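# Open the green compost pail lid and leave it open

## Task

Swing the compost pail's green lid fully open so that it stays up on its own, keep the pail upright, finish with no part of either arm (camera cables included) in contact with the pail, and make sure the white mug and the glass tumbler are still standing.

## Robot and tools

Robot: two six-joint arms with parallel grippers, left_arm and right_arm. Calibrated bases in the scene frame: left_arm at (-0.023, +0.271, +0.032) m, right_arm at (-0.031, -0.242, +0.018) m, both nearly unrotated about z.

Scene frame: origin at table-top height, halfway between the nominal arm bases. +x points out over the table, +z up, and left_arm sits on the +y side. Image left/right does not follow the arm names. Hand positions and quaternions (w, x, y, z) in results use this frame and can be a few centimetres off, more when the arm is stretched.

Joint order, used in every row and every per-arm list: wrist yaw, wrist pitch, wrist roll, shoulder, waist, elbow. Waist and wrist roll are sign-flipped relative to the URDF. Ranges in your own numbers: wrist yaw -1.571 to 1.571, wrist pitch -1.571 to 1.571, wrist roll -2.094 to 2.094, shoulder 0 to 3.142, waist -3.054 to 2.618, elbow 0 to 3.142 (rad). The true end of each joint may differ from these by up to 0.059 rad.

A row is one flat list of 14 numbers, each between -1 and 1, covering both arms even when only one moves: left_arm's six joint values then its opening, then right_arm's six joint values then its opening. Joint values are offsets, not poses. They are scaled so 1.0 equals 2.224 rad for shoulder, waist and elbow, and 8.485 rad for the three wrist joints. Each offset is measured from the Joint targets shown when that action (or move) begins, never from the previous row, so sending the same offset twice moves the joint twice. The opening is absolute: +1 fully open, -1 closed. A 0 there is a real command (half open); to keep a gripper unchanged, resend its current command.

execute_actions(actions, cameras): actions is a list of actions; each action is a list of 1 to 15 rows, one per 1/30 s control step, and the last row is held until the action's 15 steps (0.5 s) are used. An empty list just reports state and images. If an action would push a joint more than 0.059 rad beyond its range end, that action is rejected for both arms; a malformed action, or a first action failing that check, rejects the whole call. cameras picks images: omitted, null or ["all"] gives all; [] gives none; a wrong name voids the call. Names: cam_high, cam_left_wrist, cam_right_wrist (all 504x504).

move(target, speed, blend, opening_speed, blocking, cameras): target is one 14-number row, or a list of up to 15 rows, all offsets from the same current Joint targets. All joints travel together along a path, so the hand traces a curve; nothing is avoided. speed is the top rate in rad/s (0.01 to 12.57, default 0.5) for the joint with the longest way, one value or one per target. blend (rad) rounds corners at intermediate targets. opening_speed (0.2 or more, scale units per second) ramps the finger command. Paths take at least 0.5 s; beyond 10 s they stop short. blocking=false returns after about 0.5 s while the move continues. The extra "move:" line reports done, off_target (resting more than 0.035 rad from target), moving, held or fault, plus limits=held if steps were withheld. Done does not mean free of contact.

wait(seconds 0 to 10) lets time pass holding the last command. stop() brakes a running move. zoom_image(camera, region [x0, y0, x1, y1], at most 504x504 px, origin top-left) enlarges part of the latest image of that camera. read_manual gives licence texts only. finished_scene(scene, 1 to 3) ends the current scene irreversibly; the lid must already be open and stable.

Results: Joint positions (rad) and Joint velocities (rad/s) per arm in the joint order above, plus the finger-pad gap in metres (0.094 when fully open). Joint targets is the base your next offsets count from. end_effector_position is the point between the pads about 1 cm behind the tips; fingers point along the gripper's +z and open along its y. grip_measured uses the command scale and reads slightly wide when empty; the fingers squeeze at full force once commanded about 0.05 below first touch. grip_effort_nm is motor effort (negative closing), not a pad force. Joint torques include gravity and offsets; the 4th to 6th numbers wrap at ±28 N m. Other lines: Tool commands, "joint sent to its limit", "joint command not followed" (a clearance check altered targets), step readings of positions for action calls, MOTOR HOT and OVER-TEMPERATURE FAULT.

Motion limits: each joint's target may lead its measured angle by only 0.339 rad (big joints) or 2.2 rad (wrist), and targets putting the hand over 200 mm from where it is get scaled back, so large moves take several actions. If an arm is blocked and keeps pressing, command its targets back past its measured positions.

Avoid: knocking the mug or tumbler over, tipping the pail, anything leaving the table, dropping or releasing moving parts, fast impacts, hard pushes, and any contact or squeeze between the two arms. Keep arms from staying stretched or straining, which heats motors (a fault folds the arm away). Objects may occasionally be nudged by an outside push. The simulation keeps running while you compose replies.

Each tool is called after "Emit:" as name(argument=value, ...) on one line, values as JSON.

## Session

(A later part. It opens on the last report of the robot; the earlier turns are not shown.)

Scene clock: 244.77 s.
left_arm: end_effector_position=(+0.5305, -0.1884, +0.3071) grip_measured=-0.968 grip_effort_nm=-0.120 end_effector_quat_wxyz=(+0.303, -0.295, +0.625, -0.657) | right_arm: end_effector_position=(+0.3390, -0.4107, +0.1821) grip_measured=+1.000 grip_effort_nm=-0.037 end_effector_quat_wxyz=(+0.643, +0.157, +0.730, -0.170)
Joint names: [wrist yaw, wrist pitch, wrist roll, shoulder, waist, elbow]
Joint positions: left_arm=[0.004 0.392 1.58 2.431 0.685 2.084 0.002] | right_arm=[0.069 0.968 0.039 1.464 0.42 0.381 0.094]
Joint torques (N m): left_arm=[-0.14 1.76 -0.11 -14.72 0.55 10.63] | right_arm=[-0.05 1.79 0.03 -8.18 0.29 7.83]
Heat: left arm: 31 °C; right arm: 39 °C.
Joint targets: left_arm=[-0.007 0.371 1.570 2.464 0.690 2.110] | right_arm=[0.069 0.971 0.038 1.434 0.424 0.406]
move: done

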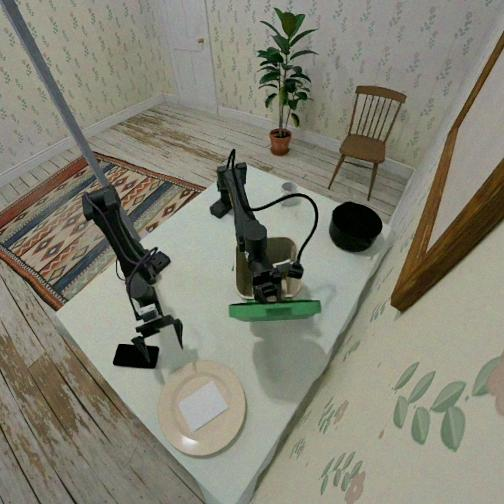

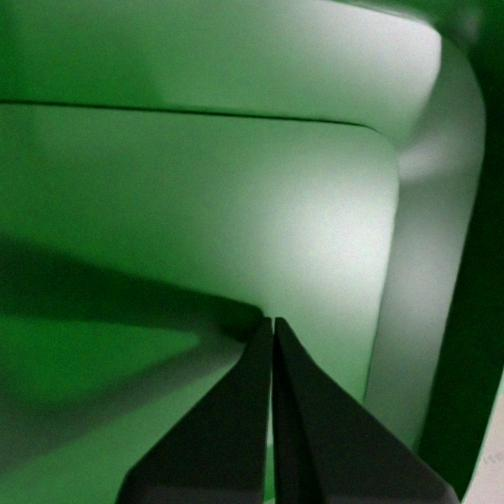

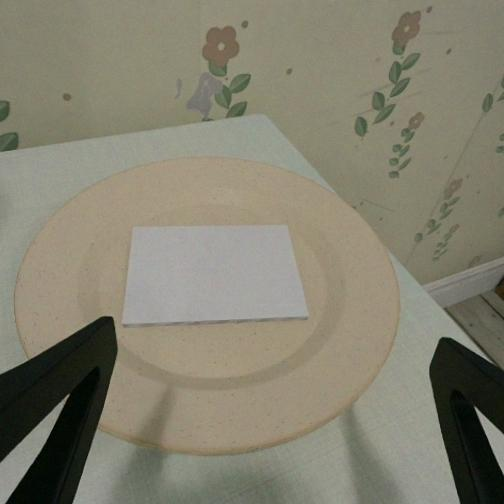

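Emit:
move(target=[[0.0114,0,0,-0.1662,-0.0246,-0.1804,-0.97,0,0,0,0,0,0,1],[0.02,0,0,-0.27,-0.05,-0.25,-0.97,0,0,0,0,0,0,1]], speed=0.4, blend=0.05)

Emit:
zoom_image(camera="cam_high", region=[190, 180, 350, 340])

Scene clock: 251.40 s.
left_arm: end_effector_position=(+0.4597, -0.0838, +0.3992) grip_measured=-0.968 grip_effort_nm=-0.125 end_effector_quat_wxyz=(+0.292, -0.272, +0.627, -0.669) | right_arm: end_effector_position=(+0.3390, -0.4107, +0.1821) grip_measured=+1.000 grip_effort_nm=-0.037 end_effector_quat_wxyz=(+0.643, +0.157, +0.730, -0.170)
Joint names: [wrist yaw, wrist pitch, wrist roll, shoulder, waist, elbow]
Joint positions: left_arm=[0.162 0.38 1.58 1.883 0.579 1.569 0.002] | right_arm=[0.069 0.968 0.039 1.464 0.42 0.381 0.094]
Joint torques (N m): left_arm=[-0.01 1.86 -0.1 -14.31 -0.01 6.94] | right_arm=[-0.04 1.78 0.03 -8.2 0.31 7.83]
Heat: left arm: 33 °C; right arm: 39 °C.
Joint targets: left_arm=[0.162 0.371 1.570 1.863 0.579 1.554] | right_arm=[0.069 0.971 0.038 1.434 0.424 0.406]
move: done

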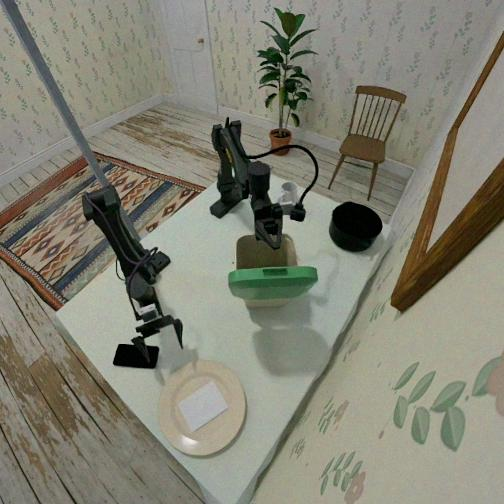

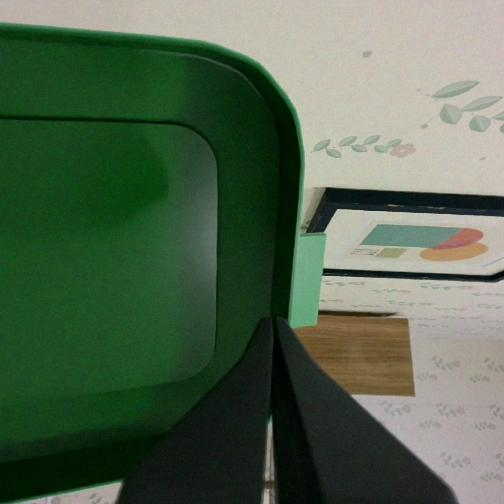

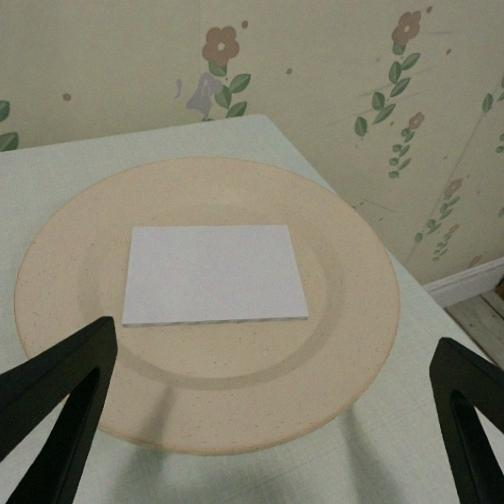

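Scaled by 3.150 from the camera's 504x504 image, which has a finer 720x720 frame.

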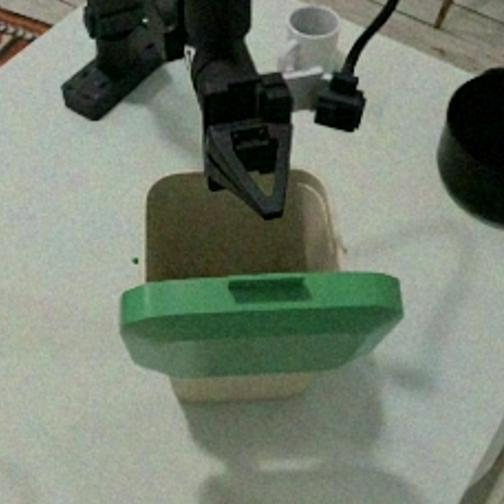

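Emit:
move(target=[0,0,0,-0.16,-0.05,0,-0.97,0,0,0,0,0,0,1], speed=0.5)

Emit:
finished_scene(scene=1)

Scene clock: 256.23 s.
left_arm: end_effector_position=(+0.3812, +0.0293, +0.5879) grip_measured=-0.968 grip_effort_nm=-0.120 end_effector_quat_wxyz=(-0.393, +0.223, -0.496, +0.741) | right_arm: end_effector_position=(+0.3390, -0.4107, +0.1821) grip_measured=+1.000 grip_effort_nm=-0.037 end_effector_quat_wxyz=(+0.643, +0.157, +0.730, -0.170)
Joint names: [wrist yaw, wrist pitch, wrist roll, shoulder, waist, elbow]
Joint positions: left_arm=[0.166 0.377 1.58 1.511 0.47 1.561 0.002] | right_arm=[0.069 0.968 0.039 1.464 0.42 0.381 0.094]
Joint torques (N m): left_arm=[-0.08 1.65 -0.11 -7.86 -0.25 7.17] | right_arm=[-0.05 1.79 0.03 -8.18 0.29 7.83]
Heat: left arm: 33 °C; right arm: 39 °C.
Joint targets: left_arm=[0.162 0.371 1.570 1.507 0.467 1.554] | right_arm=[0.069 0.971 0.038 1.434 0.424 0.406]
move: done

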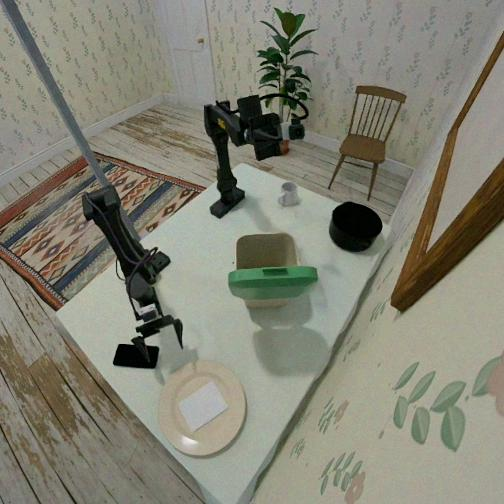

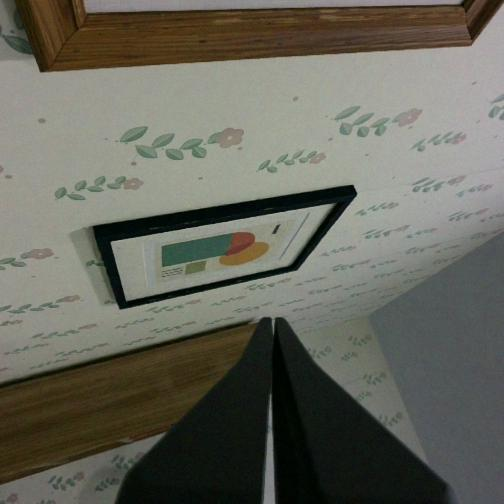

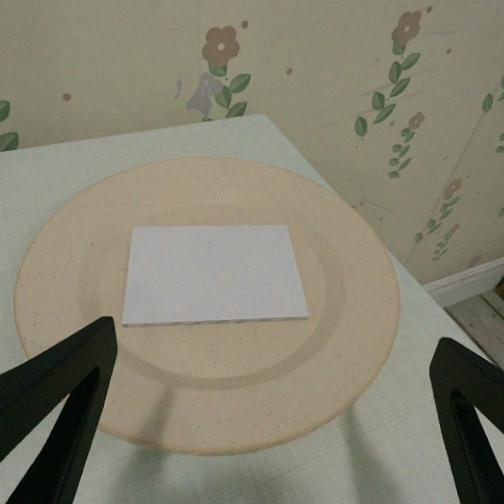

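The scene is finished: the task was done.


## Next scene

The same job, from a new start.

Emit:
execute_actions(actions=[])

Emit:
zoom_image(camera="cam_high", region=[100, 130, 400, 430])

Scene clock: 0.00 s.
left_arm: end_effector_position=(+0.3818, +0.2463, +0.1569) grip_measured=+1.000 grip_effort_nm=n/a end_effector_quat_wxyz=(+0.620, +0.003, +0.783, +0.060) | right_arm: end_effector_position=(+0.3570, -0.2309, +0.1082) grip_measured=+1.000 grip_effort_nm=n/a end_effector_quat_wxyz=(+0.569, -0.013, +0.820, +0.060)
Joint names: [wrist yaw, wrist pitch, wrist roll, shoulder, waist, elbow]
Joint positions: left_arm=[-0.264 0.925 -0.037 1.549 0.17 0.388 0.094] | right_arm=[-0.157 0.836 -0.031 1.533 0.066 0.339 0.094]
Joint velocities: within noise
Joint torques (N m): no reading
Heat: left arm: 25 °C; right arm: 26 °C.
Joint targets: left_arm=[-0.265 0.916 -0.036 1.544 0.170 0.392] | right_arm=[-0.159 0.833 -0.031 1.526 0.066 0.346]
Tool commands: left_gripper/opening=+1.0 right_gripper/opening=+1.0

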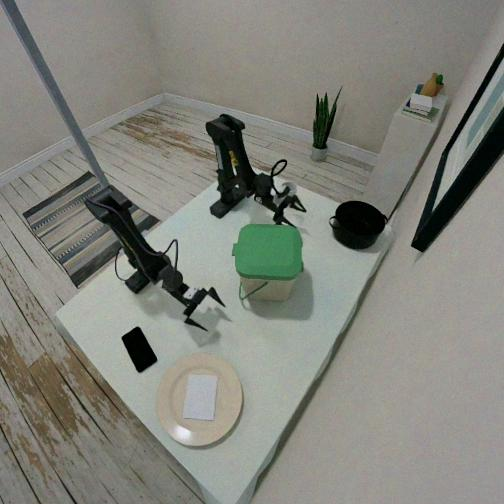

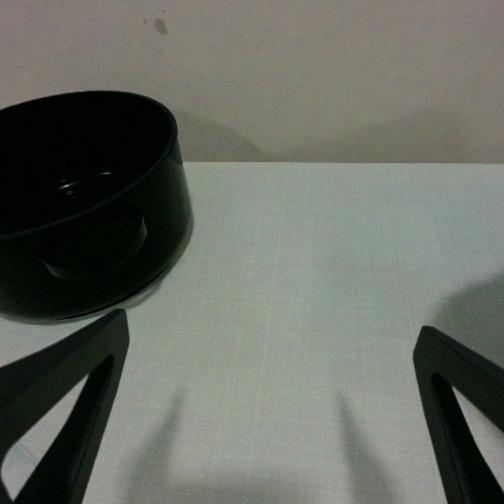

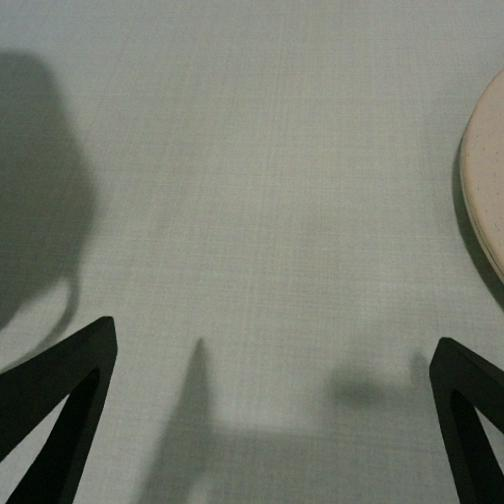

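Scaled by 1.680 from the camera's 504x504 image, which has a finer 720x720 frame.

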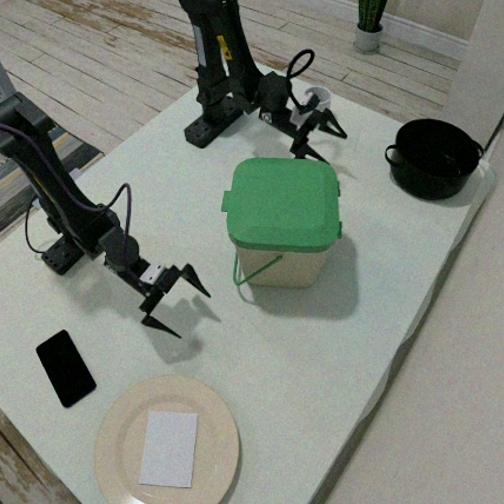

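Emit:
move(target=[0,0,0,0,0,0,1,-0.1023,-0.0138,0.0037,-0.2163,-0.0297,-0.0076,-0.97], speed=0.8)

Emit:
zoom_image(camera="cam_high", region=[190, 180, 330, 320])

Scene clock: 22.83 s.
left_arm: end_effector_position=(+0.3818, +0.2463, +0.1569) grip_measured=+1.000 grip_effort_nm=-0.002 end_effector_quat_wxyz=(+0.620, +0.003, +0.783, +0.060) | right_arm: end_effector_position=(+0.2469, -0.0858, +0.2482) grip_measured=-0.967 grip_effort_nm=-0.168 end_effector_quat_wxyz=(+0.610, -0.339, +0.623, +0.355)
Joint names: [wrist yaw, wrist pitch, wrist roll, shoulder, waist, elbow]
Joint positions: left_arm=[-0.264 0.925 -0.037 1.549 0.17 0.388 0.094] | right_arm=[-1.011 0.713 -0.02 1.062 0.005 0.339 0.002]
Joint torques (N m): left_arm=[-0.07 1.89 0.02 -6.27 0.01 6.24] | right_arm=[-0.21 1.5 0.22 -4.07 -0.42 5.44]
Heat: left arm: 26 °C; right arm: 28 °C.
Joint targets: left_arm=[-0.265 0.916 -0.036 1.544 0.170 0.392] | right_arm=[-1.027 0.716 0.001 1.044 0.000 0.329]
move: done

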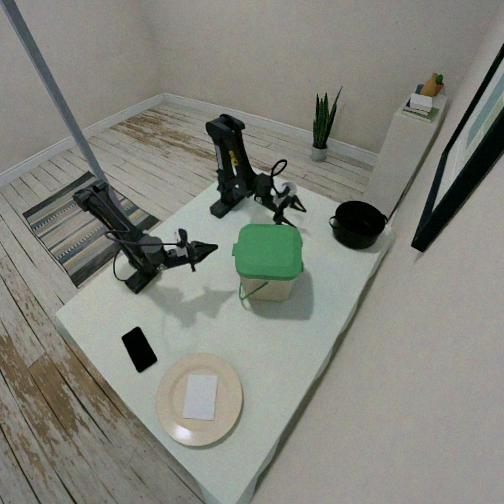

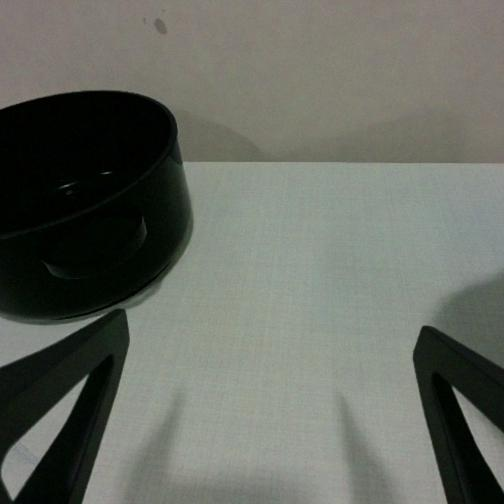

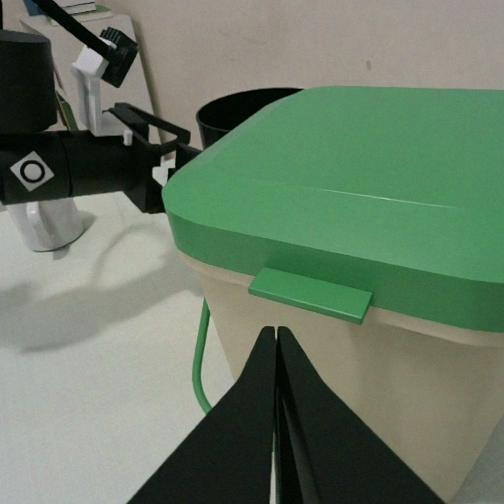

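Scaled by 3.600 from the camera's 504x504 image, which has a finer 720x720 frame.

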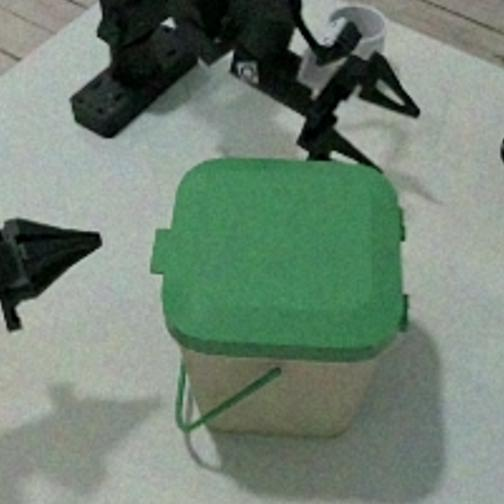

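Emit:
move(target=[0,0,0,0,0,0,1,0.0885,0.0727,-0.1852,0.1794,-0.1808,-0.0985,-0.97], speed=0.9, cameras=["cam_high","cam_right_wrist"])

Scene clock: 66.87 s.
left_arm: end_effector_position=(+0.3818, +0.2463, +0.1569) grip_measured=+1.000 grip_effort_nm=-0.002 end_effector_quat_wxyz=(+0.620, +0.003, +0.783, +0.060) | right_arm: end_effector_position=(+0.2637, -0.0552, +0.1670) grip_measured=-0.967 grip_effort_nm=-0.168 end_effector_quat_wxyz=(+0.289, +0.304, +0.653, +0.631)
Joint names: [wrist yaw, wrist pitch, wrist roll, shoulder, waist, elbow]
Joint positions: left_arm=[-0.264 0.925 -0.037 1.549 0.17 0.388 0.094] | right_arm=[-0.289 1.276 -1.566 1.432 -0.397 0.118 0.002]
Joint torques (N m): left_arm=[-0.06 1.88 -0.01 -6.3 0.03 6.26] | right_arm=[0.05 2.24 0 -2.95 -0.47 3.7]
Heat: left arm: 28 °C; right arm: 29 °C.
Joint targets: left_arm=[-0.265 0.916 -0.036 1.544 0.170 0.392] | right_arm=[-0.276 1.333 -1.570 1.444 -0.402 0.110]
move: off_target (right_arm); right_arm: the wrist pitch is farthest, 0.057 rad from its target
Images, in order (width x height): cam_high 504x504, cam_right_wrist 504x504.

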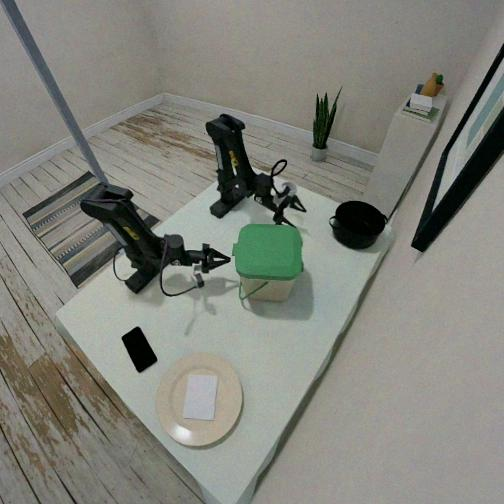

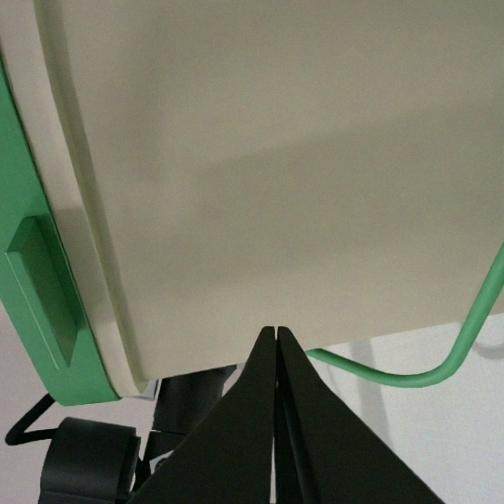

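Emit:
move(target=[0,0,0,0,0,0,1,0.0137,-0.0369,0,-0.0764,-0.0211,0.0517,-0.97], speed=0.35, cameras=["cam_high","cam_right_wrist"])

Scene clock: 88.93 s.
left_arm: end_effector_position=(+0.3818, +0.2463, +0.1569) grip_measured=+1.000 grip_effort_nm=0.007 end_effector_quat_wxyz=(+0.620, +0.003, +0.783, +0.060) | right_arm: end_effector_position=(+0.2761, -0.0529, +0.1813) grip_measured=-0.967 grip_effort_nm=-0.164 end_effector_quat_wxyz=(+0.302, +0.333, +0.653, +0.609)
Joint names: [wrist yaw, wrist pitch, wrist roll, shoulder, waist, elbow]
Joint positions: left_arm=[-0.264 0.925 -0.037 1.549 0.17 0.388 0.094] | right_arm=[-0.175 1.021 -1.568 1.297 -0.443 0.2 0.002]
Joint torques (N m): left_arm=[-0.07 1.87 0 -6.3 -0.01 6.24] | right_arm=[0.09 1.74 0.01 -5.81 -0.47 7.61]
Heat: left arm: 29 °C; right arm: 33 °C.
Joint targets: left_arm=[-0.265 0.916 -0.036 1.544 0.170 0.392] | right_arm=[-0.160 1.020 -1.571 1.274 -0.449 0.224]
move: done
Images, in order (width x height): cam_high 504x504, cam_right_wrist 504x504.

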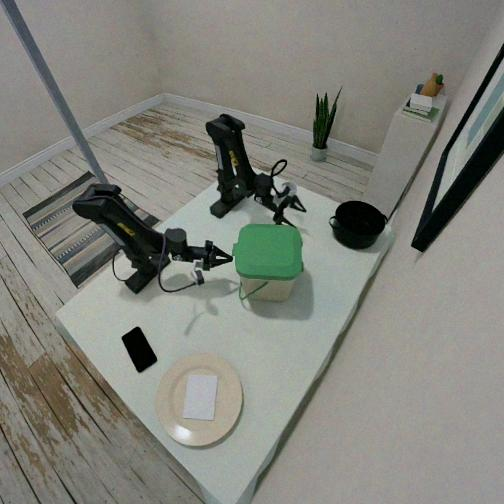

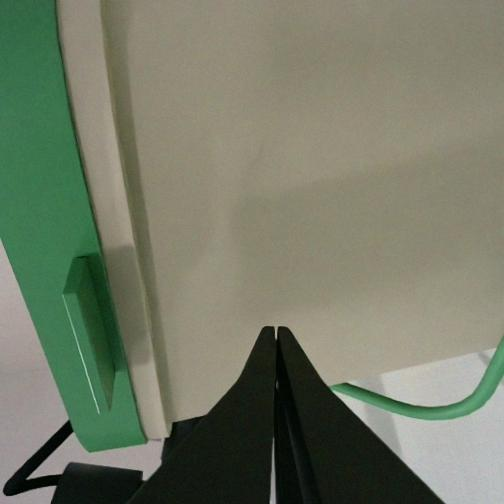

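Emit:
move(target=[[0,0,0,0,0,0,1,0,-0.0324,0,-0.0845,0,0.0594,-0.97],[0,0,0,0,0,0,1,0.0014,-0.0742,0,-0.1097,-0.0049,0.1915,-0.97]], speed=0.3, blend=0.03)

Scene clock: 102.80 s.
left_arm: end_effector_position=(+0.3818, +0.2463, +0.1569) grip_measured=+1.000 grip_effort_nm=0.002 end_effector_quat_wxyz=(+0.620, +0.003, +0.783, +0.060) | right_arm: end_effector_position=(+0.2966, -0.0407, +0.3034) grip_measured=-0.968 grip_effort_nm=-0.144 end_effector_quat_wxyz=(+0.308, +0.329, +0.647, +0.616)
Joint names: [wrist yaw, wrist pitch, wrist roll, shoulder, waist, elbow]
Joint positions: left_arm=[-0.264 0.925 -0.037 1.549 0.17 0.388 0.094] | right_arm=[-0.162 0.386 -1.568 1.055 -0.454 0.617 0.002]
Joint torques (N m): left_arm=[-0.07 1.88 0 -6.26 0.01 6.22] | right_arm=[0.09 1.75 0.01 -5.65 -0.51 10.13]
Heat: left arm: 30 °C; right arm: 34 °C.
Joint targets: left_arm=[-0.265 0.916 -0.036 1.544 0.170 0.392] | right_arm=[-0.148 0.390 -1.571 1.029 -0.460 0.650]
move: done

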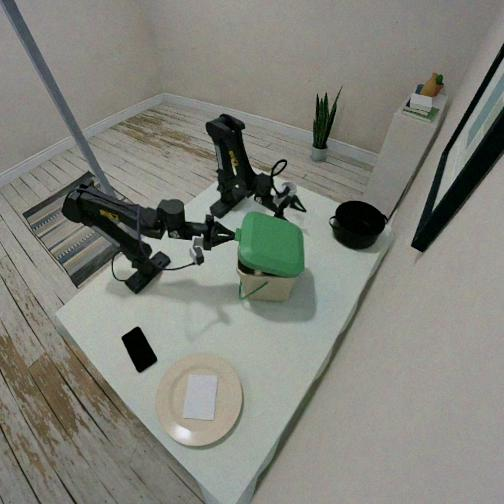

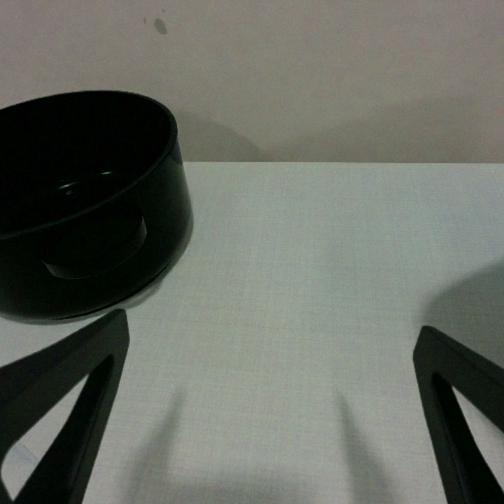

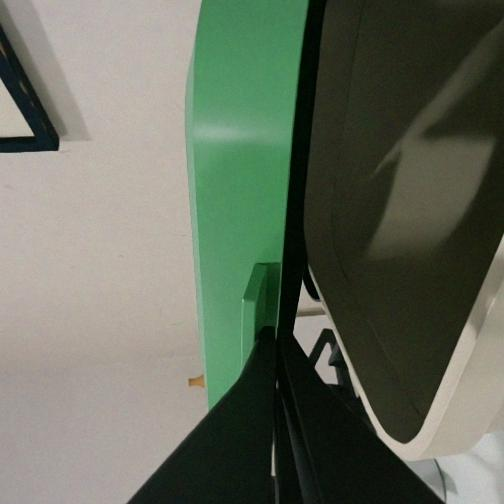

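Emit:
move(target=[[0,0,0,0,0,0,1,0.0019,-0.0236,0,0.0994,-0.0072,0.1897,-0.97],[0,0,0,0,0,0,1,0.0035,-0.0377,0,0.2567,-0.0135,0.3867,-0.97]], speed=0.3, blend=0.04)

Emit:
zoom_image(camera="cam_high", region=[190, 150, 350, 310])

Scene clock: 109.83 s.
left_arm: end_effector_position=(+0.3818, +0.2463, +0.1569) grip_measured=+1.000 grip_effort_nm=-0.002 end_effector_quat_wxyz=(+0.620, +0.003, +0.783, +0.060) | right_arm: end_effector_position=(+0.4123, +0.0304, +0.4309) grip_measured=-0.968 grip_effort_nm=-0.149 end_effector_quat_wxyz=(+0.315, +0.321, +0.637, +0.626)
Joint names: [wrist yaw, wrist pitch, wrist roll, shoulder, waist, elbow]
Joint positions: left_arm=[-0.264 0.925 -0.037 1.549 0.17 0.388 0.094] | right_arm=[-0.132 0.083 -1.568 1.581 -0.484 1.48 0.002]
Joint torques (N m): left_arm=[-0.06 1.88 0.01 -6.31 0.06 6.24] | right_arm=[0.1 1.62 0.01 -6.78 -0.49 9.84]
Heat: left arm: 30 °C; right arm: 34 °C.
Joint targets: left_arm=[-0.265 0.916 -0.036 1.544 0.170 0.392] | right_arm=[-0.119 0.071 -1.571 1.600 -0.490 1.511]
move: done

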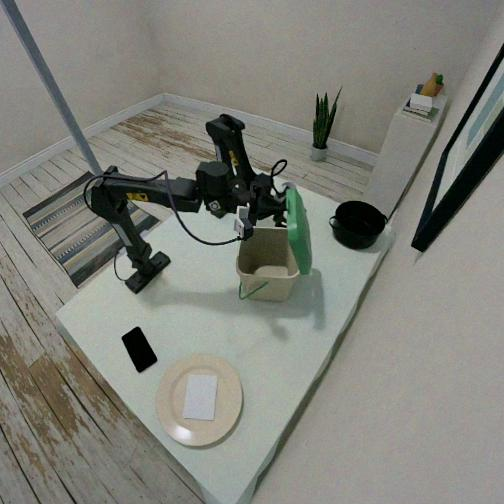

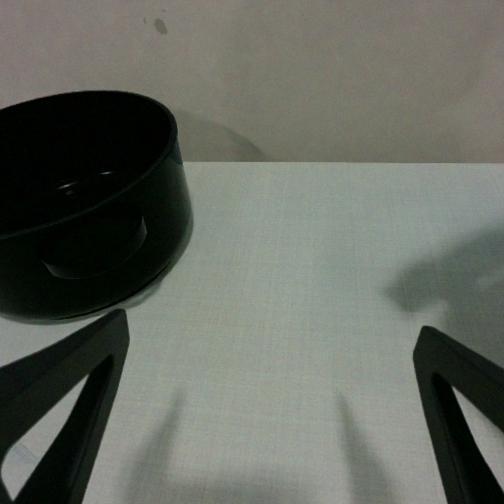

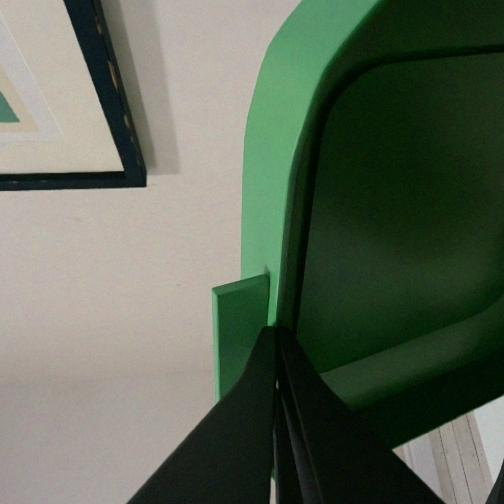

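Scaled by 3.150 from the camera's 504x504 image, which has a finer 720x720 frame.

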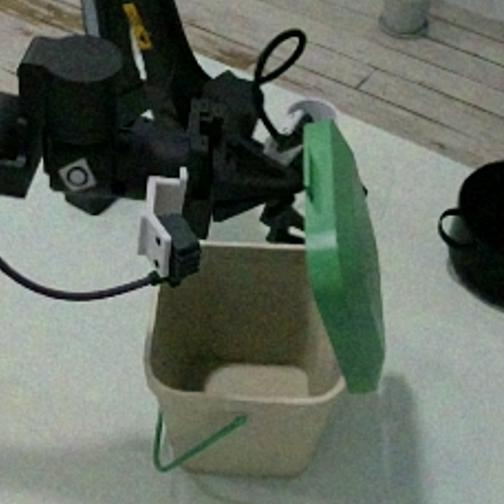

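Emit:
move(target=[[0,0,0,0,0,0,1,0.0009,0.0094,0,0.0935,-0.0032,0.0495,-0.97],[0,0,0,0,0,0,1,0.0013,0.0094,0,0.156,-0.0045,0.1131,-0.97]], speed=0.2, blend=0.04)

Emit:
zoom_image(camera="cam_high", region=[190, 150, 350, 310])

Scene clock: 119.77 s.
left_arm: end_effector_position=(+0.3818, +0.2463, +0.1569) grip_measured=+1.000 grip_effort_nm=0.002 end_effector_quat_wxyz=(+0.620, +0.003, +0.783, +0.060) | right_arm: end_effector_position=(+0.4897, +0.0777, +0.3834) grip_measured=-0.968 grip_effort_nm=-0.149 end_effector_quat_wxyz=(+0.310, +0.328, +0.646, +0.616)
Joint names: [wrist yaw, wrist pitch, wrist roll, shoulder, waist, elbow]
Joint positions: left_arm=[-0.264 0.925 -0.037 1.549 0.17 0.388 0.094] | right_arm=[-0.121 0.147 -1.568 1.924 -0.494 1.729 0.002]
Joint torques (N m): left_arm=[-0.07 1.87 -0.01 -6.27 0.03 6.24] | right_arm=[0.09 1.77 0.01 -10 -0.46 10.09]
Heat: left arm: 30 °C; right arm: 34 °C.
Joint targets: left_arm=[-0.265 0.916 -0.036 1.544 0.170 0.392] | right_arm=[-0.107 0.150 -1.571 1.947 -0.500 1.762]
move: done

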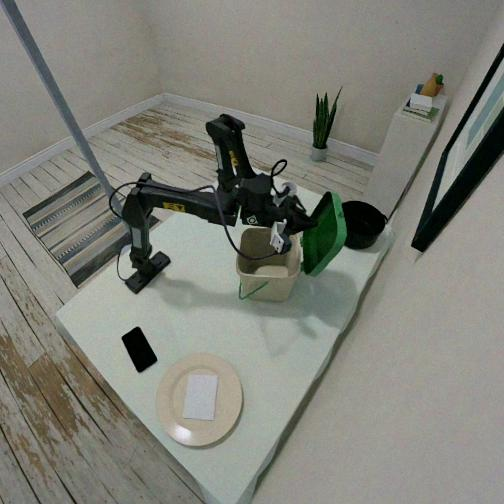

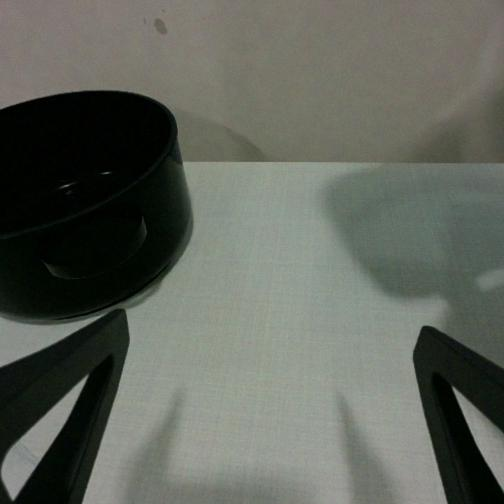

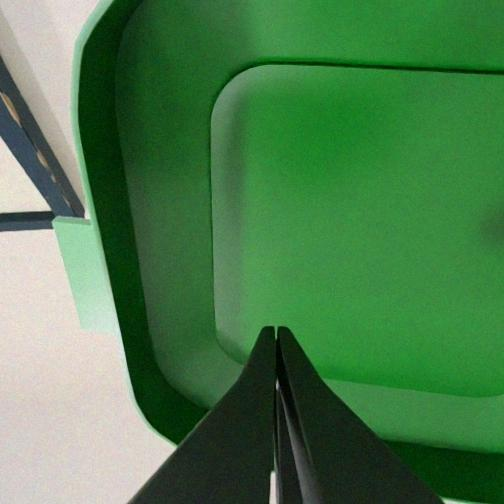

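Scaled by 3.150 from the camera's 504x504 image, which has a finer 720x720 frame.

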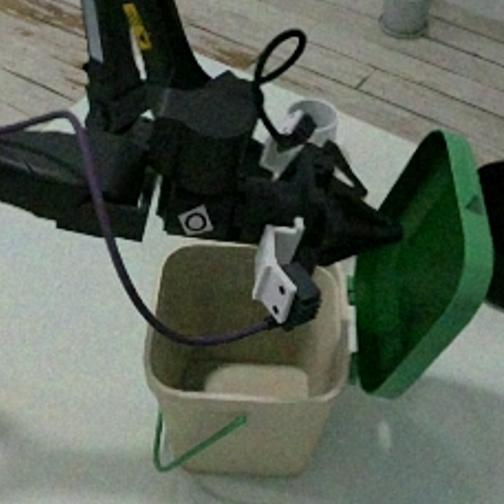

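Emit:
move(target=[0,0,0,0,0,0,1,0,0,0,-0.25,0.02,-0.05,-0.97], speed=0.7, cameras=["cam_high"])

Emit:
finished_scene(scene=2)

Scene clock: 125.10 s.
left_arm: end_effector_position=(+0.3818, +0.2463, +0.1569) grip_measured=+1.000 grip_effort_nm=0.002 end_effector_quat_wxyz=(+0.620, +0.003, +0.783, +0.060) | right_arm: end_effector_position=(+0.3349, -0.0263, +0.6143) grip_measured=-0.968 grip_effort_nm=-0.149 end_effector_quat_wxyz=(+0.404, +0.243, +0.497, +0.729)
Joint names: [wrist yaw, wrist pitch, wrist roll, shoulder, waist, elbow]
Joint positions: left_arm=[-0.264 0.925 -0.037 1.549 0.17 0.388 0.094] | right_arm=[-0.118 0.142 -1.568 1.399 -0.461 1.659 0.002]
Joint torques (N m): left_arm=[-0.05 1.87 0 -6.3 0.03 6.23] | right_arm=[0.08 1.59 0 -6.19 0.47 5.42]
Heat: left arm: 30 °C; right arm: 34 °C.
Joint targets: left_arm=[-0.265 0.916 -0.036 1.544 0.170 0.392] | right_arm=[-0.108 0.150 -1.571 1.392 -0.456 1.651]
move: done
Images, in order (width x height): cam_high 504x504.

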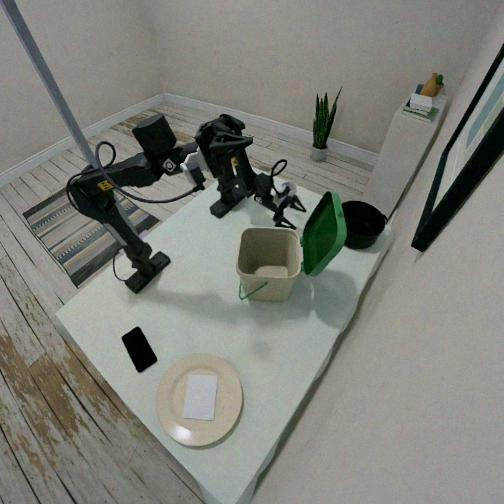

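The scene is finished: the task was done.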